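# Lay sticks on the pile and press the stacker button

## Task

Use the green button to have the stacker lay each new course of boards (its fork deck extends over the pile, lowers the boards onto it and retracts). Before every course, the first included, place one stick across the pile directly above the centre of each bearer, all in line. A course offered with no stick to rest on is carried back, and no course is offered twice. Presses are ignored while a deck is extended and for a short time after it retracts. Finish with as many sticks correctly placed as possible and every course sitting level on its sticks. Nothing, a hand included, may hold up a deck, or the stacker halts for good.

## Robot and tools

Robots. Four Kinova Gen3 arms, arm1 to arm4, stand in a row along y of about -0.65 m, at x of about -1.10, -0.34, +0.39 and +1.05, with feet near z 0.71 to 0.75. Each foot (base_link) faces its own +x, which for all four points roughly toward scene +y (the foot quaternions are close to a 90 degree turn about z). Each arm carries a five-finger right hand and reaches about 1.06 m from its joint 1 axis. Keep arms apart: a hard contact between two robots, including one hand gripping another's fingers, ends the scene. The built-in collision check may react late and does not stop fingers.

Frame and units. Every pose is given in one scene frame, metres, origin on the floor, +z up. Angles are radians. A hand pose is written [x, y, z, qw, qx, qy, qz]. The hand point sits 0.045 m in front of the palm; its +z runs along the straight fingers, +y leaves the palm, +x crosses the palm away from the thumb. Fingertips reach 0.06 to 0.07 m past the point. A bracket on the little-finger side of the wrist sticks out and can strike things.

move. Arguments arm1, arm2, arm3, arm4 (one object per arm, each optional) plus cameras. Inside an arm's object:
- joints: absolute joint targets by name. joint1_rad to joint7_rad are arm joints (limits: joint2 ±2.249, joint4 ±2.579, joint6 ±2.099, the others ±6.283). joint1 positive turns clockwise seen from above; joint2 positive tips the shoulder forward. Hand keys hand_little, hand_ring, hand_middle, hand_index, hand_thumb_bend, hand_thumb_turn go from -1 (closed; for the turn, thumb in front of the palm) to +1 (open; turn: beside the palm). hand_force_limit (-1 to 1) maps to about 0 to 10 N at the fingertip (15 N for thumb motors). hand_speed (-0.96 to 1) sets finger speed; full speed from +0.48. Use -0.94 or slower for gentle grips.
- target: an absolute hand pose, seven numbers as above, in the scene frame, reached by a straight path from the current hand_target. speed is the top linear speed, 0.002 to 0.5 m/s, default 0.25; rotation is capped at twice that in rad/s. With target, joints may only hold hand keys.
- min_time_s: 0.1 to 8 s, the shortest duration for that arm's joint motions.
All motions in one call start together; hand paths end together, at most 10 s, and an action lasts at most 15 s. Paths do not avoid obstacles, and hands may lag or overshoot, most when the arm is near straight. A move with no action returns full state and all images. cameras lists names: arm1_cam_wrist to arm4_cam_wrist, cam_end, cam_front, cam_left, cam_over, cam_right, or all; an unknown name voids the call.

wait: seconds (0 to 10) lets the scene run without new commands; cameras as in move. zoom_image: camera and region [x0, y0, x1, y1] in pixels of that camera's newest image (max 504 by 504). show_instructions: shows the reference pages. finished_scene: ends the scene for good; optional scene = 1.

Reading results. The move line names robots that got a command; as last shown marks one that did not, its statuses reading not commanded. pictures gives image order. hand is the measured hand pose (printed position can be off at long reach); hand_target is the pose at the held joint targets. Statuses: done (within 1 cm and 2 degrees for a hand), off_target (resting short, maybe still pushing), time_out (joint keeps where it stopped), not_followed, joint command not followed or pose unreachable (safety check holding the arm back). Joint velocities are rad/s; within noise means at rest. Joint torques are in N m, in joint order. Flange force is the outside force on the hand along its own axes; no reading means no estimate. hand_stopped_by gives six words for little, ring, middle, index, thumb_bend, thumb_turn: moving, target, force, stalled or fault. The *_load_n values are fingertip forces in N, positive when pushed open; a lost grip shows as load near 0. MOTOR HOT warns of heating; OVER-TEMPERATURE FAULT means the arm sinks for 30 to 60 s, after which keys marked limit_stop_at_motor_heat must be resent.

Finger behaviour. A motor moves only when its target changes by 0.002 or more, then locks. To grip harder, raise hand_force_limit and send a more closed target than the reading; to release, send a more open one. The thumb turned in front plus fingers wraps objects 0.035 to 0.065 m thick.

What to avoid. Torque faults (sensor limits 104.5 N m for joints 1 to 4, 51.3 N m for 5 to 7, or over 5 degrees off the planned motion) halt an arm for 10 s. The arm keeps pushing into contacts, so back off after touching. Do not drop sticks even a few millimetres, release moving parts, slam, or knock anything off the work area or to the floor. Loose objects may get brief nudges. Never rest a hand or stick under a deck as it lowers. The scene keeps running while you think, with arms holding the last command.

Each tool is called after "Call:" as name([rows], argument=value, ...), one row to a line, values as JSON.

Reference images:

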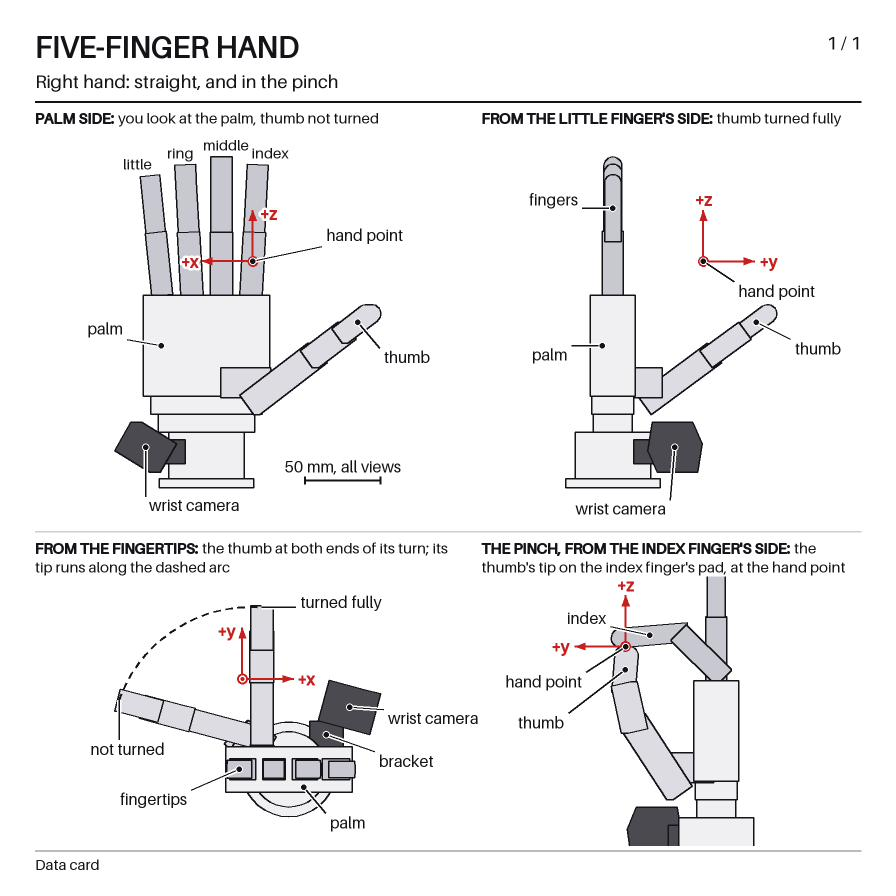

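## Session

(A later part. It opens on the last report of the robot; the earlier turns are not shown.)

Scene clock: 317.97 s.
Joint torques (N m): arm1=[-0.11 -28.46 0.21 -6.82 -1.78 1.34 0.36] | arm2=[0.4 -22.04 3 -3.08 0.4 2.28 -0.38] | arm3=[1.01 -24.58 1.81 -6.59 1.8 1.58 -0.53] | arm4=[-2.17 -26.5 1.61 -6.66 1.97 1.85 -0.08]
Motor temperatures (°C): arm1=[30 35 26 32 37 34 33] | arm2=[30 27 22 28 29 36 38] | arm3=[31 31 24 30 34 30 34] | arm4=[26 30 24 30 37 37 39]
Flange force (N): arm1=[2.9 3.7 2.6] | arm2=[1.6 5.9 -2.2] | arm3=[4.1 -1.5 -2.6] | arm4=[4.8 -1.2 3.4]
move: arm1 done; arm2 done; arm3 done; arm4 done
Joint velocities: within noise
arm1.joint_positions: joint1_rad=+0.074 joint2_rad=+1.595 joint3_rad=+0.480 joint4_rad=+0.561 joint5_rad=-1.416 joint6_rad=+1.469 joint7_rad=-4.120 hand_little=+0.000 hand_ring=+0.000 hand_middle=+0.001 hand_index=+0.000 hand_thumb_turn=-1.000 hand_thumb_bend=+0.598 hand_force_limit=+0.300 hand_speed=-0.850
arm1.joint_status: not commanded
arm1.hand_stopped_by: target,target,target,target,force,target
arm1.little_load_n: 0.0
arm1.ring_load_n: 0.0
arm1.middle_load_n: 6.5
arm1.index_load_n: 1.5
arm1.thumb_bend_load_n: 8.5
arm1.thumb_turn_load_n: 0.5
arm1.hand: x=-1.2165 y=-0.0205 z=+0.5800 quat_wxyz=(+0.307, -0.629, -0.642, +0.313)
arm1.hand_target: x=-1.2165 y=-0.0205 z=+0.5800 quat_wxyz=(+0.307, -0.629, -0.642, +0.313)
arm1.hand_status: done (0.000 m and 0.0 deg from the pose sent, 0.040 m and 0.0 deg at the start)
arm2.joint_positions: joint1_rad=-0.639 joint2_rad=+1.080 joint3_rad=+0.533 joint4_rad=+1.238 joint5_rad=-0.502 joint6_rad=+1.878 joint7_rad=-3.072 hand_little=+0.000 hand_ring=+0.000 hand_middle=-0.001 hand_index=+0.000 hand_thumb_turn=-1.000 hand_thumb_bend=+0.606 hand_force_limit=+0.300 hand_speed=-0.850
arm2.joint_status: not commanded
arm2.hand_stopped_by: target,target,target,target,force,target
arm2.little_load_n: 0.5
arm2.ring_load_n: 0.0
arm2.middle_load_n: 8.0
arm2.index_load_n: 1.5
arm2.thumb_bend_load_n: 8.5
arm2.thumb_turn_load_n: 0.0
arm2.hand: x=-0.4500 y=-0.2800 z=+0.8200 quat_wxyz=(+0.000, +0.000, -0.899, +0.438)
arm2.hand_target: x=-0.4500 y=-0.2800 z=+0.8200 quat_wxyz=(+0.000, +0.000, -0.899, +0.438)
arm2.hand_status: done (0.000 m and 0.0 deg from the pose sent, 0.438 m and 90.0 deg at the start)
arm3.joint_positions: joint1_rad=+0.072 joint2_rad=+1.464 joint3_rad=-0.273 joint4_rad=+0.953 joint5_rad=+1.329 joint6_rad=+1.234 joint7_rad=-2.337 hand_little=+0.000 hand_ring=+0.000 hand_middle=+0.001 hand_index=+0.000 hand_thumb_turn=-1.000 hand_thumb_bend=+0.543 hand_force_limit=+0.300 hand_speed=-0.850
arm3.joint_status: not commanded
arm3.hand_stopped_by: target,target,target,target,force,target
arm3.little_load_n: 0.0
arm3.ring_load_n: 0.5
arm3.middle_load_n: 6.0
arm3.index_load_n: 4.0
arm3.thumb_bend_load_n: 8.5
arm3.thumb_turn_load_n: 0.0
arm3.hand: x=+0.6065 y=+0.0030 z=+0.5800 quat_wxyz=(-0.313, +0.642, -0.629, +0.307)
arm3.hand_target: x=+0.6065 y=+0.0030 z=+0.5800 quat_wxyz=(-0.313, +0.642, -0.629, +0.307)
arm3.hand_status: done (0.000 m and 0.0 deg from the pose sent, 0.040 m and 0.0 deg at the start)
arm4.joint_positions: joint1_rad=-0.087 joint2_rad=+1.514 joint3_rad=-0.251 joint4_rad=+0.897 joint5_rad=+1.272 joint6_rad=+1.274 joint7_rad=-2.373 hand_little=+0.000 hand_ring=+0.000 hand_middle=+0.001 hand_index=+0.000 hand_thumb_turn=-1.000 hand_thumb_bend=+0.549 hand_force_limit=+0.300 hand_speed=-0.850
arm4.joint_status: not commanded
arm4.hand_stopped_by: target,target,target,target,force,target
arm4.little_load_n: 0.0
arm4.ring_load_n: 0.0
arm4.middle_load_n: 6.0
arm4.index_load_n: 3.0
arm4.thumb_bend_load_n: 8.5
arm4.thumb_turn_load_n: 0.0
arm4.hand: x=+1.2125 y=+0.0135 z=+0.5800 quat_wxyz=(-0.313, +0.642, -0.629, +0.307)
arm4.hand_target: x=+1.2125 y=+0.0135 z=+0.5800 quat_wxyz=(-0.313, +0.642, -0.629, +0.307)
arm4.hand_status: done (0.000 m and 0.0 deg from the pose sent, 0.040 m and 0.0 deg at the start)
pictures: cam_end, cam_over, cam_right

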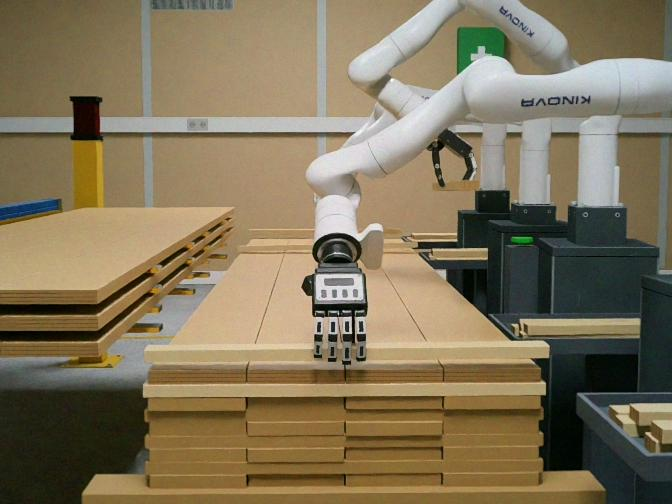

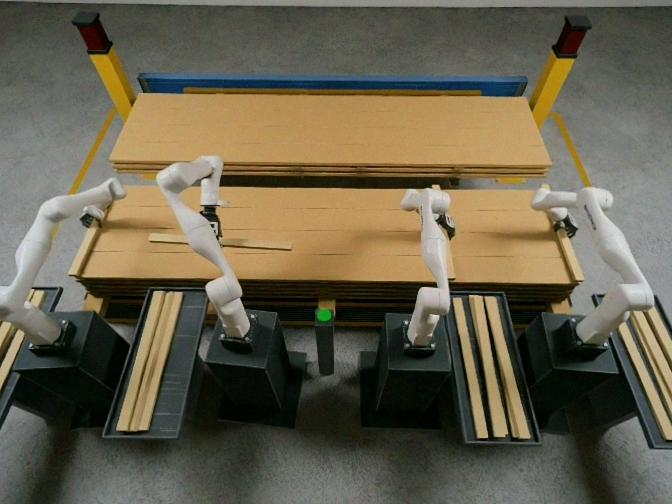

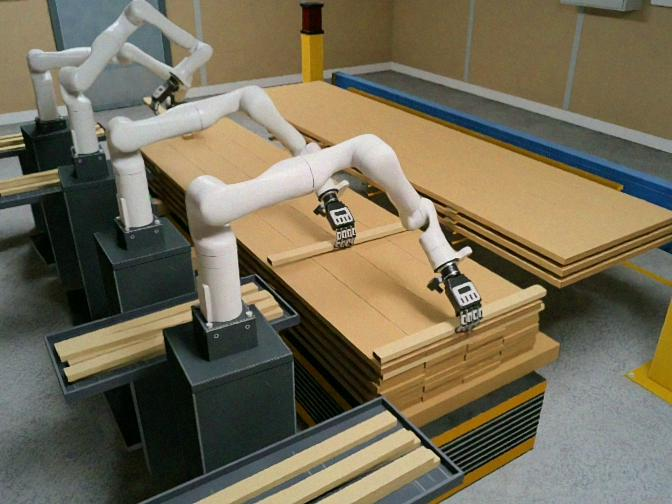

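Call:
zoom_image(camera="cam_over", region=[540, 240, 600, 290])

Call:
zoom_image(camera="cam_over", region=[420, 240, 480, 290])

Call:
zoom_image(camera="cam_over", region=[50, 250, 110, 300])

Call:
zoom_image(camera="cam_right", region=[360, 270, 560, 420])

Scaled by 8.400 from the camera's image (finer frame: 960x720).

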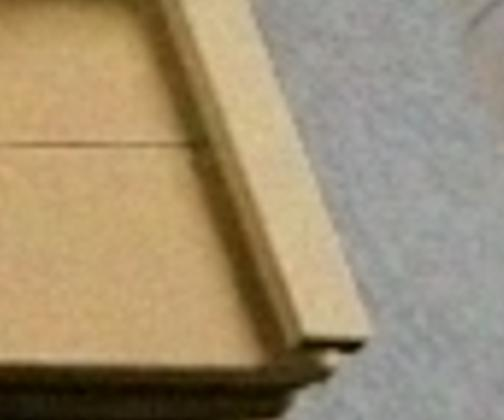

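Scaled by 8.400 from the camera's image (finer frame: 960x720).

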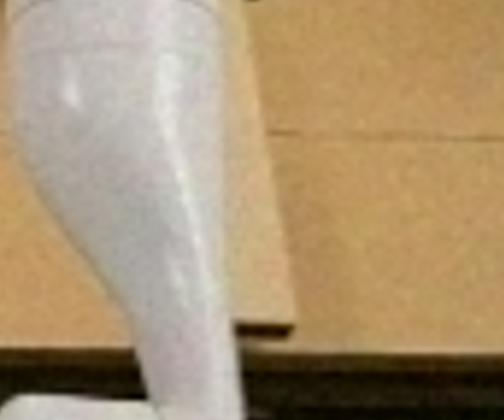

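Scaled by 8.400 from the camera's image (finer frame: 960x720).

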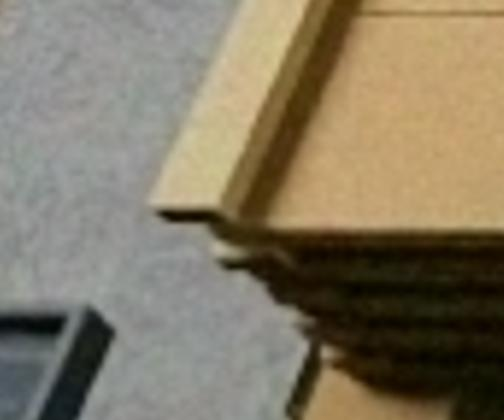

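Scaled by 2.520 from the camera's image (finer frame: 960x720).

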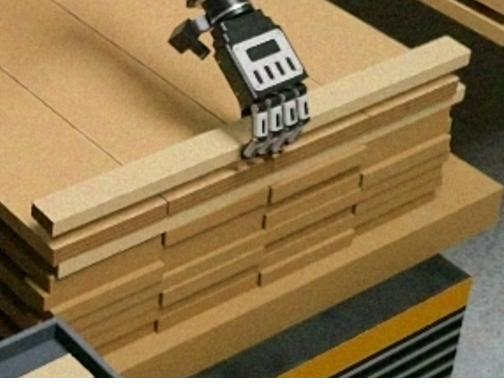

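Call:
zoom_image(camera="cam_over", region=[515, 170, 575, 220])

Call:
zoom_image(camera="cam_right", region=[365, 330, 425, 380])

Call:
zoom_image(camera="cam_right", region=[500, 275, 560, 325])

Scaled by 8.400 from the camera's image (finer frame: 960x720).

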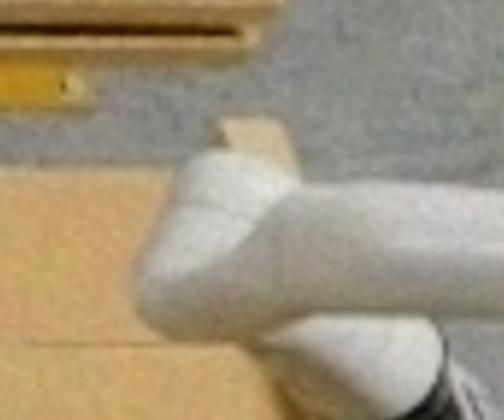

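Scaled by 8.400 from the camera's image (finer frame: 960x720).

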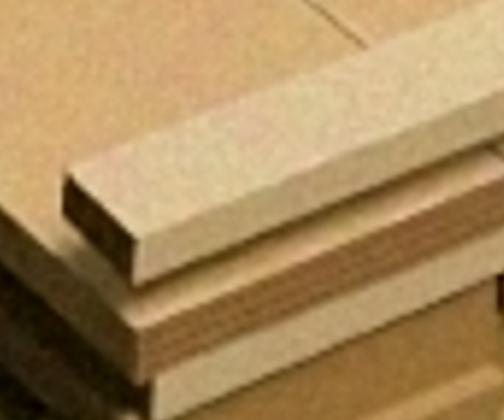

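Scaled by 8.400 from the camera's image (finer frame: 960x720).

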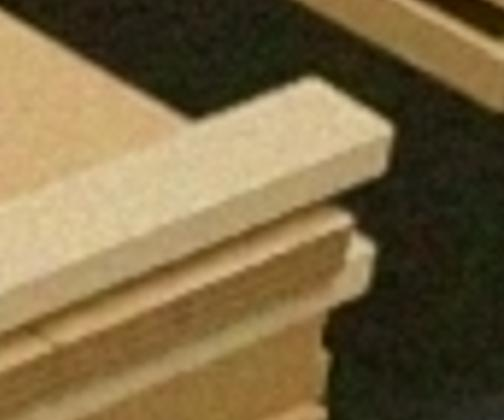

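Call:
move(cameras=["cam_over","cam_right","cam_left"])

Call:
zoom_image(camera="cam_over", region=[90, 180, 150, 230])

Call:
zoom_image(camera="cam_left", region=[100, 240, 340, 420])

Scene clock: 321.33 s.
Joint torques (N m): arm1=[-0.12 -28.45 0.26 -6.78 -1.78 1.37 0.37] | arm2=[0.35 -22.04 2.98 -3.1 0.36 2.29 -0.38] | arm3=[1.01 -24.6 1.81 -6.57 1.81 1.57 -0.51] | arm4=[-2.24 -26.47 1.6 -6.57 1.98 1.86 -0.07]
Motor temperatures (°C): arm1=[30 35 26 32 37 34 33] | arm2=[30 27 22 28 29 36 38] | arm3=[31 31 24 30 34 30 34] | arm4=[26 30 24 30 37 37 39]
Flange force (N): arm1=[3.3 3.8 2.7] | arm2=[1.5 5.8 -2.1] | arm3=[4.0 -1.4 -2.5] | arm4=[4.3 -1.1 3.5]
Joint velocities: within noise
arm1.joint_positions: joint1_rad=+0.074 joint2_rad=+1.595 joint3_rad=+0.480 joint4_rad=+0.561 joint5_rad=-1.416 joint6_rad=+1.469 joint7_rad=-4.120 hand_little=+0.000 hand_ring=+0.000 hand_middle=+0.001 hand_index=+0.000 hand_thumb_turn=-1.000 hand_thumb_bend=+0.598 hand_force_limit=+0.300 hand_speed=-0.850
arm1.joint_status: not commanded
arm1.hand_stopped_by: target,target,target,target,force,target
arm1.little_load_n: 0.0
arm1.ring_load_n: 0.0
arm1.middle_load_n: 6.5
arm1.index_load_n: 1.5
arm1.thumb_bend_load_n: 9.0
arm1.thumb_turn_load_n: 0.5
arm1.hand: x=-1.2165 y=-0.0205 z=+0.5800 quat_wxyz=(+0.307, -0.629, -0.642, +0.313) (m; scene frame)
arm1.hand_target: x=-1.2165 y=-0.0205 z=+0.5800 quat_wxyz=(+0.307, -0.629, -0.642, +0.313) (m; scene frame)
arm1.hand_status: done (0.000 m and 0.0 deg from the pose sent, 0.040 m and 0.0 deg at the start)
arm2.joint_positions: joint1_rad=-0.639 joint2_rad=+1.080 joint3_rad=+0.533 joint4_rad=+1.238 joint5_rad=-0.502 joint6_rad=+1.878 joint7_rad=-3.072 hand_little=+0.000 hand_ring=+0.000 hand_middle=-0.001 hand_index=+0.000 hand_thumb_turn=-1.000 hand_thumb_bend=+0.606 hand_force_limit=+0.300 hand_speed=-0.850
arm2.joint_status: not commanded
arm2.hand_stopped_by: target,target,target,target,force,target
arm2.little_load_n: 0.0
arm2.ring_load_n: 0.0
arm2.middle_load_n: 8.0
arm2.index_load_n: 1.5
arm2.thumb_bend_load_n: 8.5
arm2.thumb_turn_load_n: 0.5
arm2.hand: x=-0.4500 y=-0.2800 z=+0.8200 quat_wxyz=(+0.000, +0.000, -0.899, +0.438) (m; scene frame)
arm2.hand_target: x=-0.4500 y=-0.2800 z=+0.8200 quat_wxyz=(+0.000, +0.000, -0.899, +0.438) (m; scene frame)
arm2.hand_status: done (0.000 m and 0.0 deg from the pose sent, 0.438 m and 90.0 deg at the start)
arm3.joint_positions: joint1_rad=+0.072 joint2_rad=+1.464 joint3_rad=-0.273 joint4_rad=+0.953 joint5_rad=+1.329 joint6_rad=+1.234 joint7_rad=-2.337 hand_little=+0.000 hand_ring=+0.000 hand_middle=+0.001 hand_index=+0.000 hand_thumb_turn=-1.000 hand_thumb_bend=+0.543 hand_force_limit=+0.300 hand_speed=-0.850
arm3.joint_status: not commanded
arm3.hand_stopped_by: target,target,target,target,force,target
arm3.little_load_n: 0.0
arm3.ring_load_n: 0.5
arm3.middle_load_n: 6.5
arm3.index_load_n: 3.5
arm3.thumb_bend_load_n: 8.5
arm3.thumb_turn_load_n: -0.5
arm3.hand: x=+0.6065 y=+0.0030 z=+0.5800 quat_wxyz=(-0.313, +0.642, -0.629, +0.307) (m; scene frame)
arm3.hand_target: x=+0.6065 y=+0.0030 z=+0.5800 quat_wxyz=(-0.313, +0.642, -0.629, +0.307) (m; scene frame)
arm3.hand_status: done (0.000 m and 0.0 deg from the pose sent, 0.040 m and 0.0 deg at the start)
arm4.joint_positions: joint1_rad=-0.087 joint2_rad=+1.514 joint3_rad=-0.251 joint4_rad=+0.897 joint5_rad=+1.272 joint6_rad=+1.274 joint7_rad=-2.373 hand_little=+0.000 hand_ring=+0.000 hand_middle=+0.001 hand_index=+0.000 hand_thumb_turn=-1.000 hand_thumb_bend=+0.549 hand_force_limit=+0.300 hand_speed=-0.850
arm4.joint_status: not commanded
arm4.hand_stopped_by: target,target,target,target,force,target
arm4.little_load_n: 0.0
arm4.ring_load_n: 0.5
arm4.middle_load_n: 6.0
arm4.index_load_n: 3.0
arm4.thumb_bend_load_n: 8.5
arm4.thumb_turn_load_n: 0.0
arm4.hand: x=+1.2125 y=+0.0135 z=+0.5800 quat_wxyz=(-0.313, +0.642, -0.629, +0.307) (m; scene frame)
arm4.hand_target: x=+1.2125 y=+0.0135 z=+0.5800 quat_wxyz=(-0.313, +0.642, -0.629, +0.307) (m; scene frame)
arm4.hand_status: done (0.000 m and 0.0 deg from the pose sent, 0.040 m and 0.0 deg at the start)
pictures: cam_left, cam_over, cam_right

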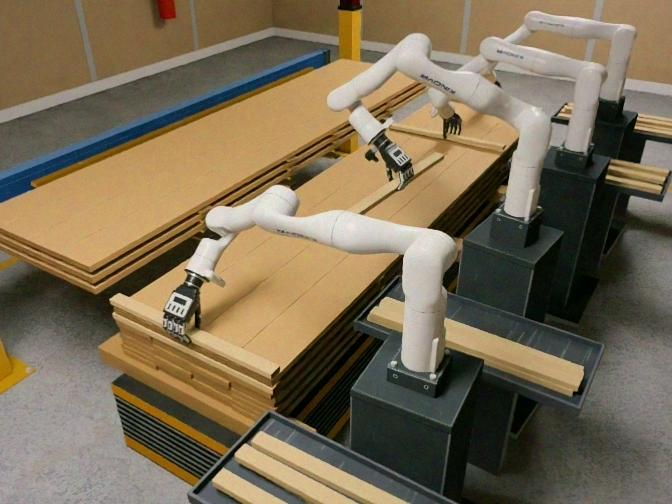

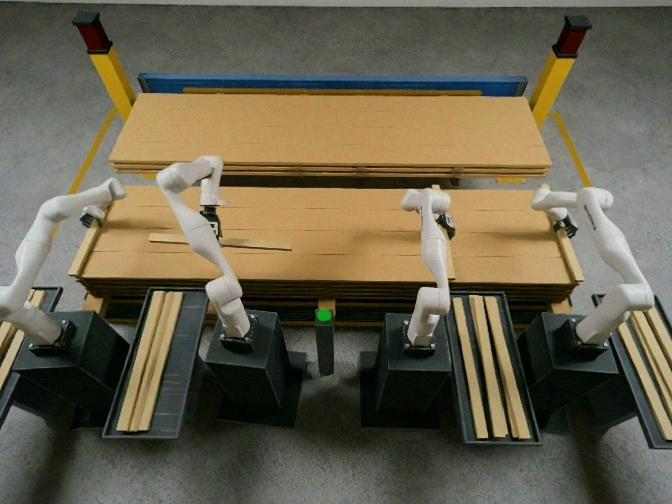

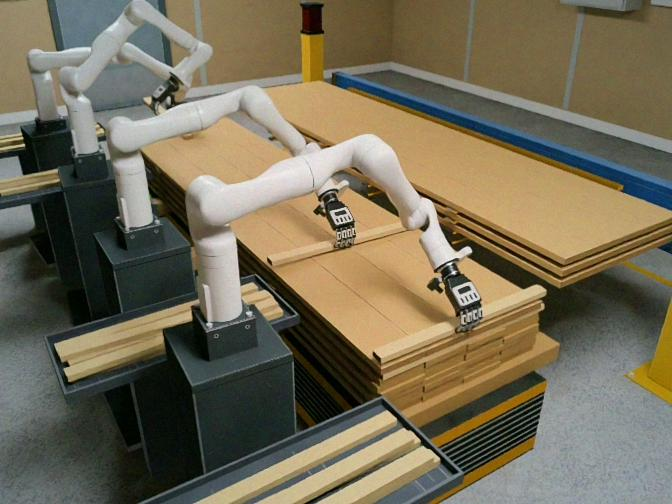

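Scaled by 8.400 from the camera's image (finer frame: 960x720).

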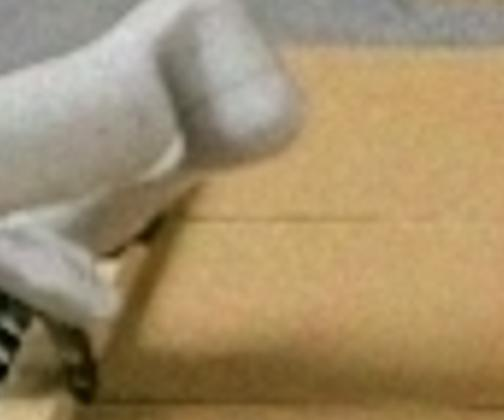

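Scaled by 2.100 from the camera's image (finer frame: 960x720).

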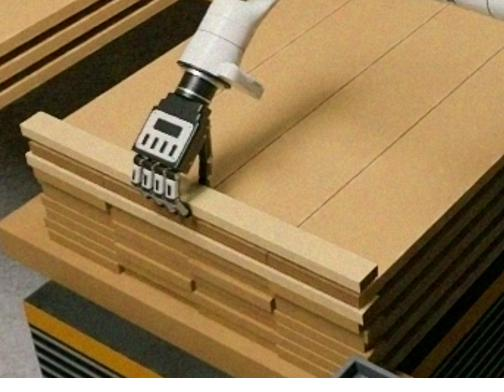

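Call:
zoom_image(camera="cam_left", region=[95, 280, 155, 330])

Call:
zoom_image(camera="cam_left", region=[240, 350, 300, 400])

Scaled by 8.400 from the camera's image (finer frame: 960x720).

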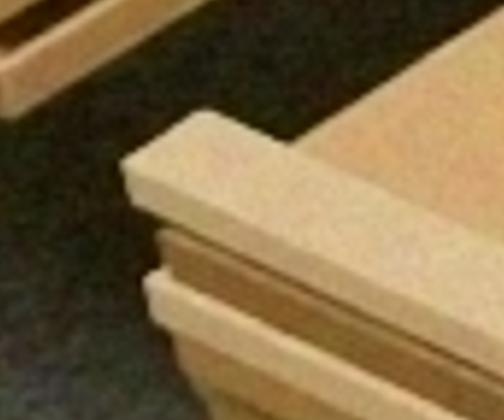

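Scaled by 8.400 from the camera's image (finer frame: 960x720).

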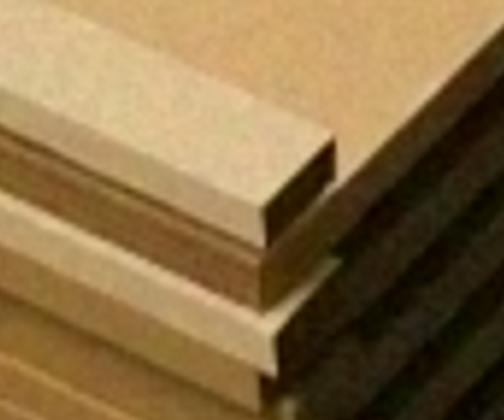

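Call:
move(arm1={"target":[-1.2130,-0.0185,0.569,0.3070,-0.6294,-0.6416,0.3130],"speed":0.04}, arm3={"target":[0.6065,0.005,0.574,0.3130,-0.6416,0.6294,-0.3070],"speed":0.04}, arm4={"target":[1.2085,0.0165,0.572,0.3130,-0.6416,0.6294,-0.3070],"speed":0.04})

Call:
move(arm1={"target":[-1.2130,-0.0185,0.566,0.3070,-0.6294,-0.6416,0.3130],"speed":0.03}, arm3={"target":[0.6065,0.005,0.571,0.3130,-0.6416,0.6294,-0.3070],"speed":0.03}, arm4={"target":[1.2085,0.0165,0.569,0.3130,-0.6416,0.6294,-0.3070],"speed":0.03})

Scene clock: 324.83 s.
Joint torques (N m): arm1=[-0.1 -28.52 0.09 -6.89 -1.8 1.29 0.33] | arm2=[0.38 -22.03 3.01 -3.1 0.4 2.27 -0.4] | arm3=[0.98 -24.52 1.82 -6.58 1.79 1.54 -0.51] | arm4=[-2.29 -26.57 1.58 -6.71 1.92 1.84 -0.12]
Motor temperatures (°C): arm1=[30 35 26 32 37 34 33] | arm2=[30 27 22 28 29 36 38] | arm3=[31 31 24 30 34 30 34] | arm4=[26 30 24 30 37 37 39]
Flange force (N): arm1=no reading | arm2=[1.6 5.8 -2.1] | arm3=[4.3 -1.7 -2.7] | arm4=[4.9 -1.5 3.6]
move: arm1 done; arm3 done; arm4 done
Joint velocities: within noise
arm1.joint_positions: joint1_rad=+0.089 joint2_rad=+1.630 joint3_rad=+0.481 joint4_rad=+0.506 joint5_rad=-1.416 joint6_rad=+1.469 joint7_rad=-4.137 hand_little=+0.000 hand_ring=+0.000 hand_middle=+0.001 hand_index=+0.000 hand_thumb_turn=-1.000 hand_thumb_bend=+0.598 hand_force_limit=+0.300 hand_speed=-0.850
arm1.joint_status: not commanded
arm1.hand_stopped_by: target,target,target,target,force,target
arm1.little_load_n: 0.0
arm1.ring_load_n: -0.5
arm1.middle_load_n: 6.5
arm1.index_load_n: 1.5
arm1.thumb_bend_load_n: 9.0
arm1.thumb_turn_load_n: 0.5
arm1.hand: x=-1.2130 y=-0.0185 z=+0.5690 quat_wxyz=(+0.307, -0.629, -0.642, +0.313)
arm1.hand_target: x=-1.2130 y=-0.0185 z=+0.5690 quat_wxyz=(+0.307, -0.629, -0.642, +0.313)
arm1.hand_status: done (0.000 m and 0.0 deg from the pose sent, 0.012 m and 0.0 deg at the start)
arm2: as last shown
arm2.thumb_turn_load_n: 0.0
arm3.joint_positions: joint1_rad=+0.070 joint2_rad=+1.481 joint3_rad=-0.272 joint4_rad=+0.931 joint5_rad=+1.329 joint6_rad=+1.234 joint7_rad=-2.331 hand_little=+0.000 hand_ring=+0.000 hand_middle=+0.001 hand_index=+0.000 hand_thumb_turn=-1.000 hand_thumb_bend=+0.543 hand_force_limit=+0.300 hand_speed=-0.850
arm3.joint_status: not commanded
arm3.hand_stopped_by: target,target,target,target,force,target
arm3.little_load_n: 0.0
arm3.ring_load_n: 0.5
arm3.middle_load_n: 6.5
arm3.index_load_n: 3.5
arm3.thumb_bend_load_n: 8.5
arm3.thumb_turn_load_n: 0.0
arm3.hand: x=+0.6065 y=+0.0050 z=+0.5740 quat_wxyz=(-0.313, +0.642, -0.629, +0.307)
arm3.hand_target: x=+0.6065 y=+0.0050 z=+0.5740 quat_wxyz=(-0.313, +0.642, -0.629, +0.307)
arm3.hand_status: done (0.000 m and 0.0 deg from the pose sent, 0.006 m and 0.0 deg at the start)
arm4.joint_positions: joint1_rad=-0.096 joint2_rad=+1.539 joint3_rad=-0.252 joint4_rad=+0.860 joint5_rad=+1.269 joint6_rad=+1.280 joint7_rad=-2.363 hand_little=+0.000 hand_ring=+0.000 hand_middle=+0.001 hand_index=+0.000 hand_thumb_turn=-1.000 hand_thumb_bend=+0.549 hand_force_limit=+0.300 hand_speed=-0.850
arm4.joint_status: not commanded
arm4.hand_stopped_by: target,target,target,target,force,target
arm4.little_load_n: 0.0
arm4.ring_load_n: 0.0
arm4.middle_load_n: 6.0
arm4.index_load_n: 3.0
arm4.thumb_bend_load_n: 8.5
arm4.thumb_turn_load_n: 0.0
arm4.hand: x=+1.2085 y=+0.0165 z=+0.5720 quat_wxyz=(-0.313, +0.642, -0.629, +0.307)
arm4.hand_target: x=+1.2085 y=+0.0165 z=+0.5720 quat_wxyz=(-0.313, +0.642, -0.629, +0.307)
arm4.hand_status: done (0.000 m and 0.0 deg from the pose sent, 0.009 m and 0.0 deg at the start)
pictures: none

Scene clock: 325.80 s.
Joint torques (N m): arm1=[-0.14 -28.49 0.05 -6.84 -1.81 1.31 0.33] | arm2=[0.37 -22.04 2.98 -3.1 0.37 2.3 -0.38] | arm3=[0.96 -24.47 1.84 -6.47 1.79 1.53 -0.46] | arm4=[-2.18 -26.62 1.6 -6.73 1.96 1.87 -0.05]
Motor temperatures (°C): arm1=[30 35 26 32 37 34 33] | arm2=[30 27 22 28 29 36 38] | arm3=[31 31 24 30 34 30 34] | arm4=[26 30 24 30 37 37 39]
Flange force (N): arm1=no reading | arm2=[1.5 5.8 -2.0] | arm3=[4.0 -1.7 -2.7] | arm4=[5.2 -1.3 3.5]
move: arm1 done; arm3 done; arm4 done
Joint velocities: within noise
arm1.joint_positions: joint1_rad=+0.091 joint2_rad=+1.637 joint3_rad=+0.481 joint4_rad=+0.498 joint5_rad=-1.416 joint6_rad=+1.468 joint7_rad=-4.139 hand_little=+0.000 hand_ring=+0.000 hand_middle=+0.001 hand_index=+0.000 hand_thumb_turn=-1.000 hand_thumb_bend=+0.598 hand_force_limit=+0.300 hand_speed=-0.850
arm1.joint_status: not commanded
arm1.hand_stopped_by: target,target,target,target,force,target
arm1.little_load_n: 0.0
arm1.ring_load_n: 0.0
arm1.middle_load_n: 6.5
arm1.index_load_n: 2.0
arm1.thumb_bend_load_n: 9.0
arm1.thumb_turn_load_n: 0.5
arm1.hand: x=-1.2130 y=-0.0185 z=+0.5660 quat_wxyz=(+0.307, -0.629, -0.642, +0.313)
arm1.hand_target: x=-1.2130 y=-0.0185 z=+0.5660 quat_wxyz=(+0.307, -0.629, -0.642, +0.313)
arm1.hand_status: done (0.000 m and 0.0 deg from the pose sent, 0.003 m and 0.0 deg at the start)
arm2: as last shown
arm2.middle_load_n: 7.5
arm2.thumb_turn_load_n: 0.5
arm3.joint_positions: joint1_rad=+0.069 joint2_rad=+1.487 joint3_rad=-0.272 joint4_rad=+0.925 joint5_rad=+1.330 joint6_rad=+1.233 joint7_rad=-2.332 hand_little=+0.000 hand_ring=+0.000 hand_middle=+0.001 hand_index=+0.000 hand_thumb_turn=-1.000 hand_thumb_bend=+0.543 hand_force_limit=+0.300 hand_speed=-0.850
arm3.joint_status: not commanded
arm3.hand_stopped_by: target,target,target,target,force,target
arm3.little_load_n: 0.0
arm3.ring_load_n: 0.5
arm3.middle_load_n: 6.5
arm3.index_load_n: 3.5
arm3.thumb_bend_load_n: 8.5
arm3.thumb_turn_load_n: 0.0
arm3.hand: x=+0.6065 y=+0.0050 z=+0.5710 quat_wxyz=(-0.313, +0.642, -0.629, +0.307)
arm3.hand_target: x=+0.6065 y=+0.0050 z=+0.5710 quat_wxyz=(-0.313, +0.642, -0.629, +0.307)
arm3.hand_status: done (0.000 m and 0.0 deg from the pose sent, 0.003 m and 0.0 deg at the start)
arm4.joint_positions: joint1_rad=-0.097 joint2_rad=+1.546 joint3_rad=-0.252 joint4_rad=+0.854 joint5_rad=+1.270 joint6_rad=+1.279 joint7_rad=-2.363 hand_little=+0.000 hand_ring=+0.000 hand_middle=+0.001 hand_index=+0.000 hand_thumb_turn=-1.000 hand_thumb_bend=+0.549 hand_force_limit=+0.300 hand_speed=-0.850
arm4.joint_status: not commanded
arm4.hand_stopped_by: target,target,target,target,force,target
arm4.little_load_n: 0.0
arm4.ring_load_n: 0.0
arm4.middle_load_n: 6.0
arm4.index_load_n: 3.0
arm4.thumb_bend_load_n: 8.5
arm4.thumb_turn_load_n: 0.0
arm4.hand: x=+1.2085 y=+0.0165 z=+0.5690 quat_wxyz=(-0.313, +0.642, -0.629, +0.307)
arm4.hand_target: x=+1.2085 y=+0.0165 z=+0.5690 quat_wxyz=(-0.313, +0.642, -0.629, +0.307)
arm4.hand_status: done (0.000 m and 0.0 deg from the pose sent, 0.003 m and 0.0 deg at the start)
pictures: none

Call:
move(arm1={"target":[-1.2130,-0.0185,0.564,0.3070,-0.6294,-0.6416,0.3130],"speed":0.03}, arm3={"target":[0.6065,0.005,0.569,0.3130,-0.6416,0.6294,-0.3070],"speed":0.03}, arm4={"target":[1.2085,0.0165,0.567,0.3130,-0.6416,0.6294,-0.3070],"speed":0.03})

Scene clock: 327.03 s.
Joint torques (N m): arm1=[-0.15 -27.58 0.24 -6.65 -1.64 0.99 0.36] | arm2=[0.37 -22.08 2.99 -3.12 0.38 2.29 -0.39] | arm3=[0.96 -24.4 1.8 -6.41 1.77 1.53 -0.45] | arm4=[-2.84 -22.6 0.15 -6.04 1.16 -0.04 -0.17]
Motor temperatures (°C): arm1=[30 35 26 32 37 34 33] | arm2=[30 27 22 28 29 36 38] | arm3=[31 31 24 30 34 30 34] | arm4=[26 30 24 30 37 37 39]
Flange force (N): arm1=no reading | arm2=[1.5 5.8 -2.0] | arm3=[3.8 -1.7 -2.7] | arm4=[7.4 -7.8 -1.3]
move: arm1 done; arm3 done; arm4 done
Joint velocities: within noise
arm1.joint_positions: joint1_rad=+0.092 joint2_rad=+1.642 joint3_rad=+0.481 joint4_rad=+0.492 joint5_rad=-1.417 joint6_rad=+1.466 joint7_rad=-4.140 hand_little=+0.000 hand_ring=+0.000 hand_middle=+0.001 hand_index=+0.000 hand_thumb_turn=-1.000 hand_thumb_bend=+0.598 hand_force_limit=+0.300 hand_speed=-0.850
arm1.joint_status: not commanded
arm1.hand_stopped_by: target,target,target,target,force,target
arm1.little_load_n: 0.5
arm1.ring_load_n: 0.0
arm1.middle_load_n: 6.5
arm1.index_load_n: 1.0
arm1.thumb_bend_load_n: 9.0
arm1.thumb_turn_load_n: 0.5
arm1.hand: x=-1.2130 y=-0.0185 z=+0.5640 quat_wxyz=(+0.307, -0.629, -0.642, +0.313)
arm1.hand_target: x=-1.2130 y=-0.0185 z=+0.5640 quat_wxyz=(+0.307, -0.629, -0.642, +0.313)
arm1.hand_status: done (0.000 m and 0.0 deg from the pose sent, 0.002 m and 0.0 deg at the start)
arm2: as last shown
arm2.middle_load_n: 8.0
arm3.joint_positions: joint1_rad=+0.068 joint2_rad=+1.492 joint3_rad=-0.271 joint4_rad=+0.922 joint5_rad=+1.330 joint6_rad=+1.232 joint7_rad=-2.332 hand_little=+0.000 hand_ring=+0.000 hand_middle=+0.001 hand_index=+0.000 hand_thumb_turn=-1.000 hand_thumb_bend=+0.543 hand_force_limit=+0.300 hand_speed=-0.850
arm3.joint_status: not commanded
arm3.hand_stopped_by: target,target,target,target,force,target
arm3.little_load_n: 0.0
arm3.ring_load_n: 0.5
arm3.middle_load_n: 6.5
arm3.index_load_n: 4.0
arm3.thumb_bend_load_n: 8.5
arm3.thumb_turn_load_n: 0.0
arm3.hand: x=+0.6065 y=+0.0050 z=+0.5690 quat_wxyz=(-0.313, +0.642, -0.629, +0.307)
arm3.hand_target: x=+0.6065 y=+0.0050 z=+0.5690 quat_wxyz=(-0.313, +0.642, -0.629, +0.307)
arm3.hand_status: done (0.000 m and 0.0 deg from the pose sent, 0.002 m and 0.0 deg at the start)
arm4.joint_positions: joint1_rad=-0.097 joint2_rad=+1.550 joint3_rad=-0.252 joint4_rad=+0.849 joint5_rad=+1.270 joint6_rad=+1.278 joint7_rad=-2.363 hand_little=+0.000 hand_ring=+0.000 hand_middle=+0.001 hand_index=+0.000 hand_thumb_turn=-1.000 hand_thumb_bend=+0.549 hand_force_limit=+0.300 hand_speed=-0.850
arm4.joint_status: not commanded
arm4.hand_stopped_by: target,target,target,target,force,target
arm4.little_load_n: 0.0
arm4.ring_load_n: 0.0
arm4.middle_load_n: 5.0
arm4.index_load_n: 2.5
arm4.thumb_bend_load_n: 9.5
arm4.thumb_turn_load_n: 0.0
arm4.hand: x=+1.2085 y=+0.0165 z=+0.5670 quat_wxyz=(-0.313, +0.642, -0.629, +0.307)
arm4.hand_target: x=+1.2085 y=+0.0165 z=+0.5670 quat_wxyz=(-0.313, +0.642, -0.629, +0.307)
arm4.hand_status: done (0.000 m and 0.0 deg from the pose sent, 0.002 m and 0.0 deg at the start)
pictures: none

Call:
move(arm1={"joints":{"hand_thumb_bend":0.95,"hand_speed":-0.8}}, arm3={"target":[0.6065,0.005,0.567,0.3130,-0.6416,0.6294,-0.3070],"speed":0.03}, arm4={"target":[1.2085,0.0165,0.5675,0.3130,-0.6416,0.6294,-0.3070],"speed":0.03,"joints":{"hand_thumb_bend":0.95,"hand_speed":-0.8}})

Scene clock: 329.23 s.
Joint torques (N m): arm1=[1.38 -24.26 1.57 -5.37 -0.41 0.18 0.49] | arm2=[0.39 -22.05 3.01 -3.09 0.39 2.27 -0.4] | arm3=[1.24 -19.03 0.65 -5.08 0.85 -0.23 -0.57] | arm4=[-3.41 -24.08 0.18 -5.79 1.05 0.92 -0.07]
Motor temperatures (°C): arm1=[30 36 26 32 37 34 33] | arm2=[30 27 22 28 29 36 38] | arm3=[31 31 24 30 34 30 34] | arm4=[26 30 24 30 37 37 39]
Flange force (N): arm1=no reading | arm2=[1.6 5.9 -2.2] | arm3=[5.1 -8.4 -9.5] | arm4=[4.8 -5.6 2.5]
move: arm1 done; arm3 done; arm4 done
Joint velocities: within noise
arm1.joint_positions: joint1_rad=+0.092 joint2_rad=+1.642 joint3_rad=+0.481 joint4_rad=+0.492 joint5_rad=-1.417 joint6_rad=+1.466 joint7_rad=-4.140 hand_little=+0.000 hand_ring=+0.000 hand_middle=+0.000 hand_index=+0.000 hand_thumb_turn=-1.000 hand_thumb_bend=+0.947 hand_force_limit=+0.300 hand_speed=-0.800
arm1.joint_status: all done
arm1.hand_stopped_by: target,target,target,target,target,target
arm1.little_load_n: 0.0
arm1.ring_load_n: 0.5
arm1.middle_load_n: 0.0
arm1.index_load_n: 0.0
arm1.thumb_bend_load_n: -4.0
arm1.thumb_turn_load_n: 0.0
arm1.hand: x=-1.2130 y=-0.0185 z=+0.5640 quat_wxyz=(+0.307, -0.629, -0.642, +0.313)
arm1.hand_target: x=-1.2130 y=-0.0185 z=+0.5640 quat_wxyz=(+0.307, -0.629, -0.642, +0.313)
arm1.hand_status: not commanded
arm2: as last shown
arm3.joint_positions: joint1_rad=+0.068 joint2_rad=+1.496 joint3_rad=-0.271 joint4_rad=+0.918 joint5_rad=+1.331 joint6_rad=+1.231 joint7_rad=-2.333 hand_little=+0.000 hand_ring=+0.000 hand_middle=+0.001 hand_index=+0.000 hand_thumb_turn=-1.000 hand_thumb_bend=+0.543 hand_force_limit=+0.300 hand_speed=-0.850
arm3.joint_status: not commanded
arm3.hand_stopped_by: target,target,target,target,force,target
arm3.little_load_n: 0.5
arm3.ring_load_n: 0.0
arm3.middle_load_n: 5.5
arm3.index_load_n: 2.0
arm3.thumb_bend_load_n: 10.0
arm3.thumb_turn_load_n: 0.0
arm3.hand: x=+0.6065 y=+0.0050 z=+0.5670 quat_wxyz=(-0.313, +0.642, -0.629, +0.307)
arm3.hand_target: x=+0.6065 y=+0.0050 z=+0.5670 quat_wxyz=(-0.313, +0.642, -0.629, +0.307)
arm3.hand_status: done (0.000 m and 0.0 deg from the pose sent, 0.002 m and 0.0 deg at the start)
arm4.joint_positions: joint1_rad=-0.097 joint2_rad=+1.549 joint3_rad=-0.252 joint4_rad=+0.850 joint5_rad=+1.270 joint6_rad=+1.279 joint7_rad=-2.363 hand_little=+0.000 hand_ring=+0.000 hand_middle=+0.000 hand_index=+0.000 hand_thumb_turn=-1.000 hand_thumb_bend=+0.950 hand_force_limit=+0.300 hand_speed=-0.800
arm4.joint_status: all done
arm4.hand_stopped_by: target,target,target,target,target,target
arm4.little_load_n: 0.0
arm4.ring_load_n: 0.0
arm4.middle_load_n: 1.5
arm4.index_load_n: 0.0
arm4.thumb_bend_load_n: 0.0
arm4.thumb_turn_load_n: 0.0
arm4.hand: x=+1.2085 y=+0.0165 z=+0.5675 quat_wxyz=(-0.313, +0.642, -0.629, +0.307)
arm4.hand_target: x=+1.2085 y=+0.0165 z=+0.5675 quat_wxyz=(-0.313, +0.642, -0.629, +0.307)
arm4.hand_status: done (0.000 m and 0.0 deg from the pose sent, 0.000 m and 0.0 deg at the start)
pictures: none

Call:
move(arm1={"target":[-1.2130,-0.0185,0.5705,0.3070,-0.6294,-0.6416,0.3130],"speed":0.03}, arm3={"target":[0.6065,0.005,0.568,0.3130,-0.6416,0.6294,-0.3070],"speed":0.03,"joints":{"hand_thumb_bend":0.95,"hand_speed":-0.8}}, arm4={"target":[1.2085,0.0165,0.574,0.3130,-0.6416,0.6294,-0.3070],"speed":0.03}, arm2={"target":[-0.6135,-0.0020,0.62,0.3070,-0.6294,-0.6416,0.3130],"speed":0.25})

Call:
move(arm1={"joints":{"hand_little":0.4,"hand_ring":0.4,"hand_middle":0.4,"hand_index":0.4,"hand_thumb_bend":1.0,"hand_speed":-0.7}}, arm3={"target":[0.6065,0.005,0.5745,0.3130,-0.6416,0.6294,-0.3070],"speed":0.03}, arm4={"joints":{"hand_little":0.4,"hand_ring":0.4,"hand_middle":0.4,"hand_index":0.4,"hand_thumb_bend":1.0,"hand_speed":-0.7}}, arm2={"target":[-0.6135,-0.0020,0.58,0.3070,-0.6294,-0.6416,0.3130],"speed":0.06}, cameras=["cam_over","cam_left","cam_end","arm1_cam_wrist","arm4_cam_wrist","cam_right"])

Scene clock: 333.63 s.
Joint torques (N m): arm1=[0.18 -27.11 0.52 -6.34 -1.42 1 0.36] | arm2=[0.37 -28.42 -0.2 -5.92 -1.66 1.07 -0.37] | arm3=[0.75 -23.69 1.46 -6.26 1.53 1.28 -0.45] | arm4=[-2.49 -25.54 1.14 -6.32 1.6 1.49 -0.09]
Motor temperatures (°C): arm1=[30 36 26 32 37 34 33] | arm2=[30 27 22 28 29 36 38] | arm3=[31 31 24 30 34 30 34] | arm4=[26 30 24 30 37 37 39]
Flange force (N): arm1=no reading | arm2=[11.7 4.7 5.2] | arm3=[4.5 -2.9 -3.3] | arm4=[4.7 -2.8 2.8]
move: arm1 done; arm2 done; arm3 done; arm4 done
Joint velocities: within noise
arm1.joint_positions: joint1_rad=+0.088 joint2_rad=+1.626 joint3_rad=+0.482 joint4_rad=+0.510 joint5_rad=-1.415 joint6_rad=+1.470 joint7_rad=-4.137 hand_little=+0.000 hand_ring=+0.000 hand_middle=+0.000 hand_index=+0.000 hand_thumb_turn=-1.000 hand_thumb_bend=+0.948 hand_force_limit=+0.300 hand_speed=-0.800
arm1.joint_status: not commanded
arm1.hand_stopped_by: target,target,target,target,target,target
arm1.little_load_n: 0.0
arm1.ring_load_n: 0.0
arm1.middle_load_n: 0.5
arm1.index_load_n: 0.0
arm1.thumb_bend_load_n: 0.0
arm1.thumb_turn_load_n: 0.0
arm1.hand: x=-1.2130 y=-0.0185 z=+0.5705 quat_wxyz=(+0.307, -0.629, -0.642, +0.313)
arm1.hand_target: x=-1.2130 y=-0.0185 z=+0.5705 quat_wxyz=(+0.307, -0.629, -0.642, +0.313)
arm1.hand_status: done (0.000 m and 0.0 deg from the pose sent, 0.006 m and 0.0 deg at the start)
arm2.joint_positions: joint1_rad=-0.323 joint2_rad=+1.599 joint3_rad=+0.391 joint4_rad=+0.576 joint5_rad=-1.429 joint6_rad=+1.270 joint7_rad=-4.238 hand_little=+0.000 hand_ring=+0.000 hand_middle=-0.001 hand_index=+0.000 hand_thumb_turn=-1.000 hand_thumb_bend=+0.606 hand_force_limit=+0.300 hand_speed=-0.850
arm2.joint_status: not commanded
arm2.hand_stopped_by: target,target,target,target,force,target
arm2.little_load_n: 0.0
arm2.ring_load_n: 0.0
arm2.middle_load_n: 8.0
arm2.index_load_n: 1.5
arm2.thumb_bend_load_n: 8.5
arm2.thumb_turn_load_n: 0.5
arm2.hand: x=-0.6135 y=-0.0020 z=+0.6200 quat_wxyz=(+0.307, -0.629, -0.642, +0.313)
arm2.hand_target: x=-0.6135 y=-0.0020 z=+0.6200 quat_wxyz=(+0.307, -0.629, -0.642, +0.313)
arm2.hand_status: done (0.000 m and 0.0 deg from the pose sent, 0.379 m and 88.9 deg at the start)
arm3.joint_positions: joint1_rad=+0.068 joint2_rad=+1.494 joint3_rad=-0.271 joint4_rad=+0.920 joint5_rad=+1.331 joint6_rad=+1.232 joint7_rad=-2.333 hand_little=+0.000 hand_ring=+0.000 hand_middle=+0.000 hand_index=+0.000 hand_thumb_turn=-1.000 hand_thumb_bend=+0.950 hand_force_limit=+0.300 hand_speed=-0.800
arm3.joint_status: all done
arm3.hand_stopped_by: target,target,target,target,target,target
arm3.little_load_n: 0.0
arm3.ring_load_n: 0.0
arm3.middle_load_n: 0.5
arm3.index_load_n: 0.0
arm3.thumb_bend_load_n: 0.0
arm3.thumb_turn_load_n: 0.0
arm3.hand: x=+0.6065 y=+0.0050 z=+0.5680 quat_wxyz=(-0.313, +0.642, -0.629, +0.307)
arm3.hand_target: x=+0.6065 y=+0.0050 z=+0.5680 quat_wxyz=(-0.313, +0.642, -0.629, +0.307)
arm3.hand_status: done (0.000 m and 0.0 deg from the pose sent, 0.001 m and 0.0 deg at the start)
arm4.joint_positions: joint1_rad=-0.095 joint2_rad=+1.534 joint3_rad=-0.253 joint4_rad=+0.864 joint5_rad=+1.269 joint6_rad=+1.281 joint7_rad=-2.363 hand_little=+0.000 hand_ring=+0.000 hand_middle=+0.000 hand_index=+0.000 hand_thumb_turn=-1.000 hand_thumb_bend=+0.950 hand_force_limit=+0.300 hand_speed=-0.800
arm4.joint_status: not commanded
arm4.hand_stopped_by: target,target,target,target,target,target
arm4.little_load_n: 0.0
arm4.ring_load_n: 0.0
arm4.middle_load_n: 0.5
arm4.index_load_n: 0.0
arm4.thumb_bend_load_n: 0.0
arm4.thumb_turn_load_n: 0.0
arm4.hand: x=+1.2085 y=+0.0165 z=+0.5740 quat_wxyz=(-0.313, +0.642, -0.629, +0.307)
arm4.hand_target: x=+1.2085 y=+0.0165 z=+0.5740 quat_wxyz=(-0.313, +0.642, -0.629, +0.307)
arm4.hand_status: done (0.000 m and 0.0 deg from the pose sent, 0.007 m and 0.0 deg at the start)
pictures: none

Scene clock: 334.87 s.
Joint torques (N m): arm1=[-0.12 -26.89 0.39 -6.36 -1.46 1.05 0.34] | arm2=[0.34 -28.33 -0.55 -5.98 -1.67 1.02 -0.38] | arm3=[0.74 -23.69 1.43 -6.19 1.54 1.3 -0.5] | arm4=[-2.33 -25.44 1.33 -6.25 1.63 1.57 -0.08]
Motor temperatures (°C): arm1=[30 36 26 32 37 34 33] | arm2=[30 27 22 28 29 36 38] | arm3=[31 31 24 30 34 30 34] | arm4=[26 30 24 30 36 37 39]
Flange force (N): arm1=no reading | arm2=no reading | arm3=[3.9 -2.8 -3.1] | arm4=[4.4 -2.7 2.6]
move: arm1 done; arm2 done; arm3 done; arm4 done
Joint velocities: within noise
arm1.joint_positions: joint1_rad=+0.088 joint2_rad=+1.626 joint3_rad=+0.482 joint4_rad=+0.510 joint5_rad=-1.415 joint6_rad=+1.470 joint7_rad=-4.137 hand_little=+0.400 hand_ring=+0.400 hand_middle=+0.400 hand_index=+0.400 hand_thumb_turn=-1.000 hand_thumb_bend=+1.000 hand_force_limit=+0.300 hand_speed=-0.700
arm1.joint_status: all done
arm1.hand_stopped_by: target,target,target,target,target,target
arm1.little_load_n: 0.0
arm1.ring_load_n: 0.0
arm1.middle_load_n: 0.0
arm1.index_load_n: 0.0
arm1.thumb_bend_load_n: 0.0
arm1.thumb_turn_load_n: 0.0
arm1.hand: x=-1.2130 y=-0.0185 z=+0.5705 quat_wxyz=(+0.307, -0.629, -0.642, +0.313)
arm1.hand_target: x=-1.2130 y=-0.0185 z=+0.5705 quat_wxyz=(+0.307, -0.629, -0.642, +0.313)
arm1.hand_status: not commanded
arm2.joint_positions: joint1_rad=-0.305 joint2_rad=+1.700 joint3_rad=+0.391 joint4_rad=+0.456 joint5_rad=-1.432 joint6_rad=+1.254 joint7_rad=-4.260 hand_little=+0.000 hand_ring=+0.000 hand_middle=-0.001 hand_index=+0.000 hand_thumb_turn=-1.000 hand_thumb_bend=+0.606 hand_force_limit=+0.300 hand_speed=-0.850
arm2.joint_status: not commanded
arm2.hand_stopped_by: target,target,target,target,force,target
arm2.little_load_n: 0.0
arm2.ring_load_n: 0.0
arm2.middle_load_n: 8.0
arm2.index_load_n: 1.5
arm2.thumb_bend_load_n: 9.0
arm2.thumb_turn_load_n: 0.0
arm2.hand: x=-0.6135 y=-0.0020 z=+0.5800 quat_wxyz=(+0.307, -0.629, -0.642, +0.313)
arm2.hand_target: x=-0.6135 y=-0.0020 z=+0.5800 quat_wxyz=(+0.307, -0.629, -0.642, +0.313)
arm2.hand_status: done (0.000 m and 0.0 deg from the pose sent, 0.040 m and 0.0 deg at the start)
arm3.joint_positions: joint1_rad=+0.070 joint2_rad=+1.480 joint3_rad=-0.272 joint4_rad=+0.932 joint5_rad=+1.329 joint6_rad=+1.234 joint7_rad=-2.331 hand_little=+0.000 hand_ring=+0.000 hand_middle=+0.000 hand_index=+0.000 hand_thumb_turn=-1.000 hand_thumb_bend=+0.950 hand_force_limit=+0.300 hand_speed=-0.800
arm3.joint_status: not commanded
arm3.hand_stopped_by: target,target,target,target,target,target
arm3.little_load_n: 0.0
arm3.ring_load_n: 0.0
arm3.middle_load_n: 0.5
arm3.index_load_n: 0.0
arm3.thumb_bend_load_n: 0.0
arm3.thumb_turn_load_n: 0.0
arm3.hand: x=+0.6065 y=+0.0050 z=+0.5745 quat_wxyz=(-0.313, +0.642, -0.629, +0.307)
arm3.hand_target: x=+0.6065 y=+0.0050 z=+0.5745 quat_wxyz=(-0.313, +0.642, -0.629, +0.307)
arm3.hand_status: done (0.000 m and 0.0 deg from the pose sent, 0.007 m and 0.0 deg at the start)
arm4.joint_positions: joint1_rad=-0.095 joint2_rad=+1.534 joint3_rad=-0.253 joint4_rad=+0.864 joint5_rad=+1.269 joint6_rad=+1.281 joint7_rad=-2.363 hand_little=+0.400 hand_ring=+0.400 hand_middle=+0.400 hand_index=+0.400 hand_thumb_turn=-1.000 hand_thumb_bend=+1.000 hand_force_limit=+0.300 hand_speed=-0.700
arm4.joint_status: all done
arm4.hand_stopped_by: target,target,target,target,target,target
arm4.little_load_n: 0.0
arm4.ring_load_n: 0.0
arm4.middle_load_n: 0.0
arm4.index_load_n: 0.0
arm4.thumb_bend_load_n: 0.0
arm4.thumb_turn_load_n: 0.0
arm4.hand: x=+1.2085 y=+0.0165 z=+0.5740 quat_wxyz=(-0.313, +0.642, -0.629, +0.307)
arm4.hand_target: x=+1.2085 y=+0.0165 z=+0.5740 quat_wxyz=(-0.313, +0.642, -0.629, +0.307)
arm4.hand_status: not commanded
pictures: arm1_cam_wrist, arm4_cam_wrist, cam_end, cam_left, cam_over, cam_right
arm1_cam_wrist: T_world_to_cam=[[0.56238, 0.25771, -0.7857, 1.13721], [0.54345, -0.83134, 0.11631, 0.57863], [-0.62321, -0.4924, -0.60758, -0.30558]] pos_world=[-1.14444, 0.03751, 0.64054]
arm4_cam_wrist: T_world_to_cam=[[-0.60025, -0.2153, -0.77029, 1.17481], [-0.52026, 0.83659, 0.17158, 0.51582], [0.60748, 0.50374, -0.61418, -0.27549]] pos_world=[1.1409, -0.03982, 0.64724]

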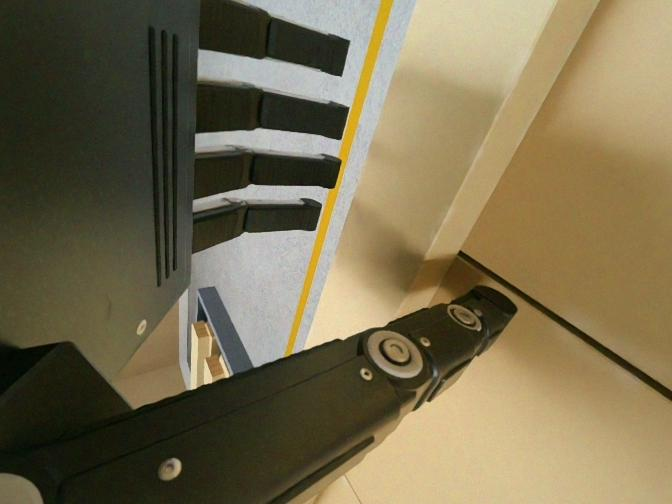

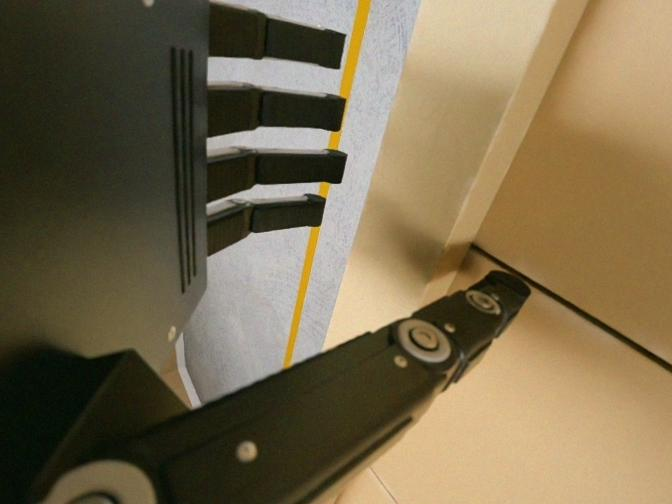

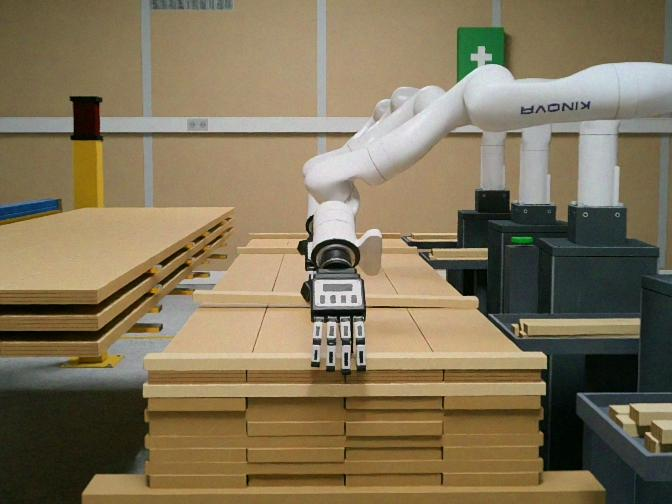

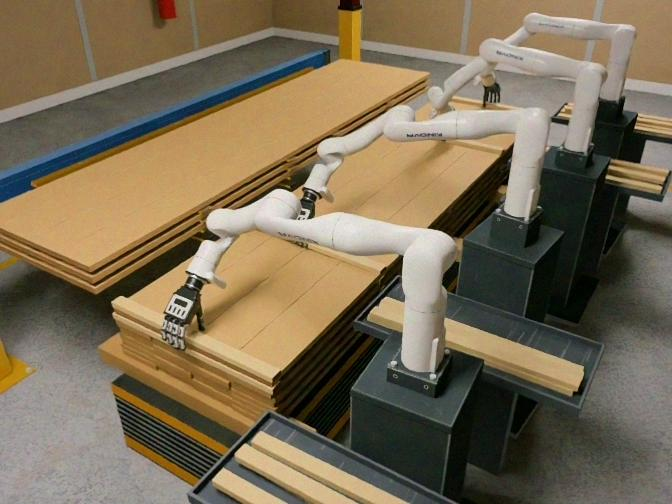

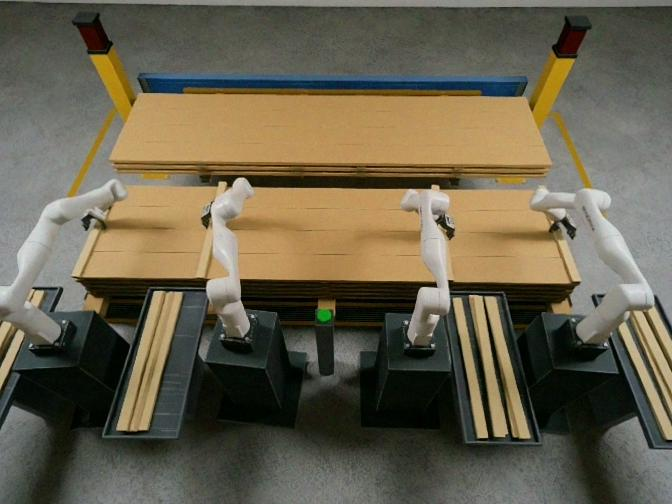

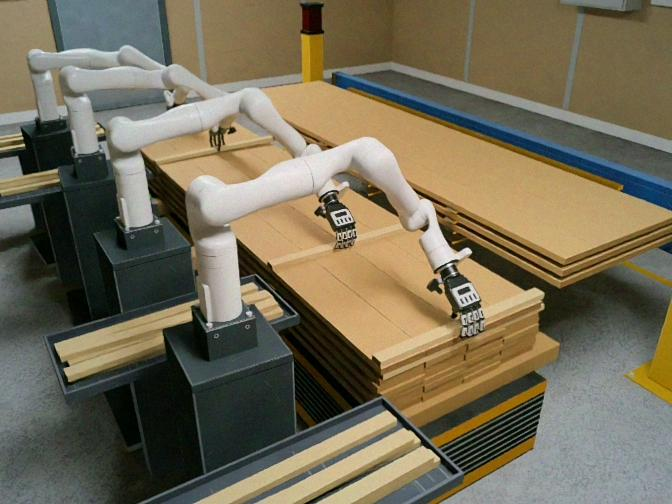

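Call:
zoom_image(camera="cam_over", region=[180, 240, 240, 290])

Call:
zoom_image(camera="cam_over", region=[190, 170, 250, 220])

Call:
zoom_image(camera="cam_end", region=[140, 270, 560, 420])

Scaled by 8.400 from the camera's image (finer frame: 960x720).

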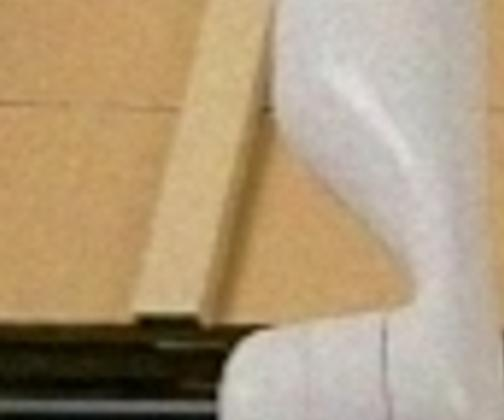

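Scaled by 8.400 from the camera's image (finer frame: 960x720).

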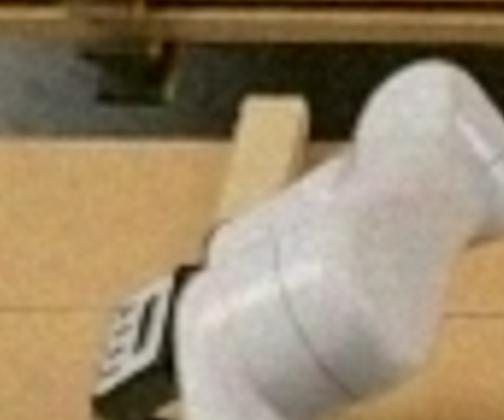

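Scaled by 1.200 from the camera's image (finer frame: 960x720).

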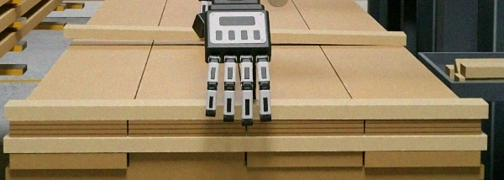

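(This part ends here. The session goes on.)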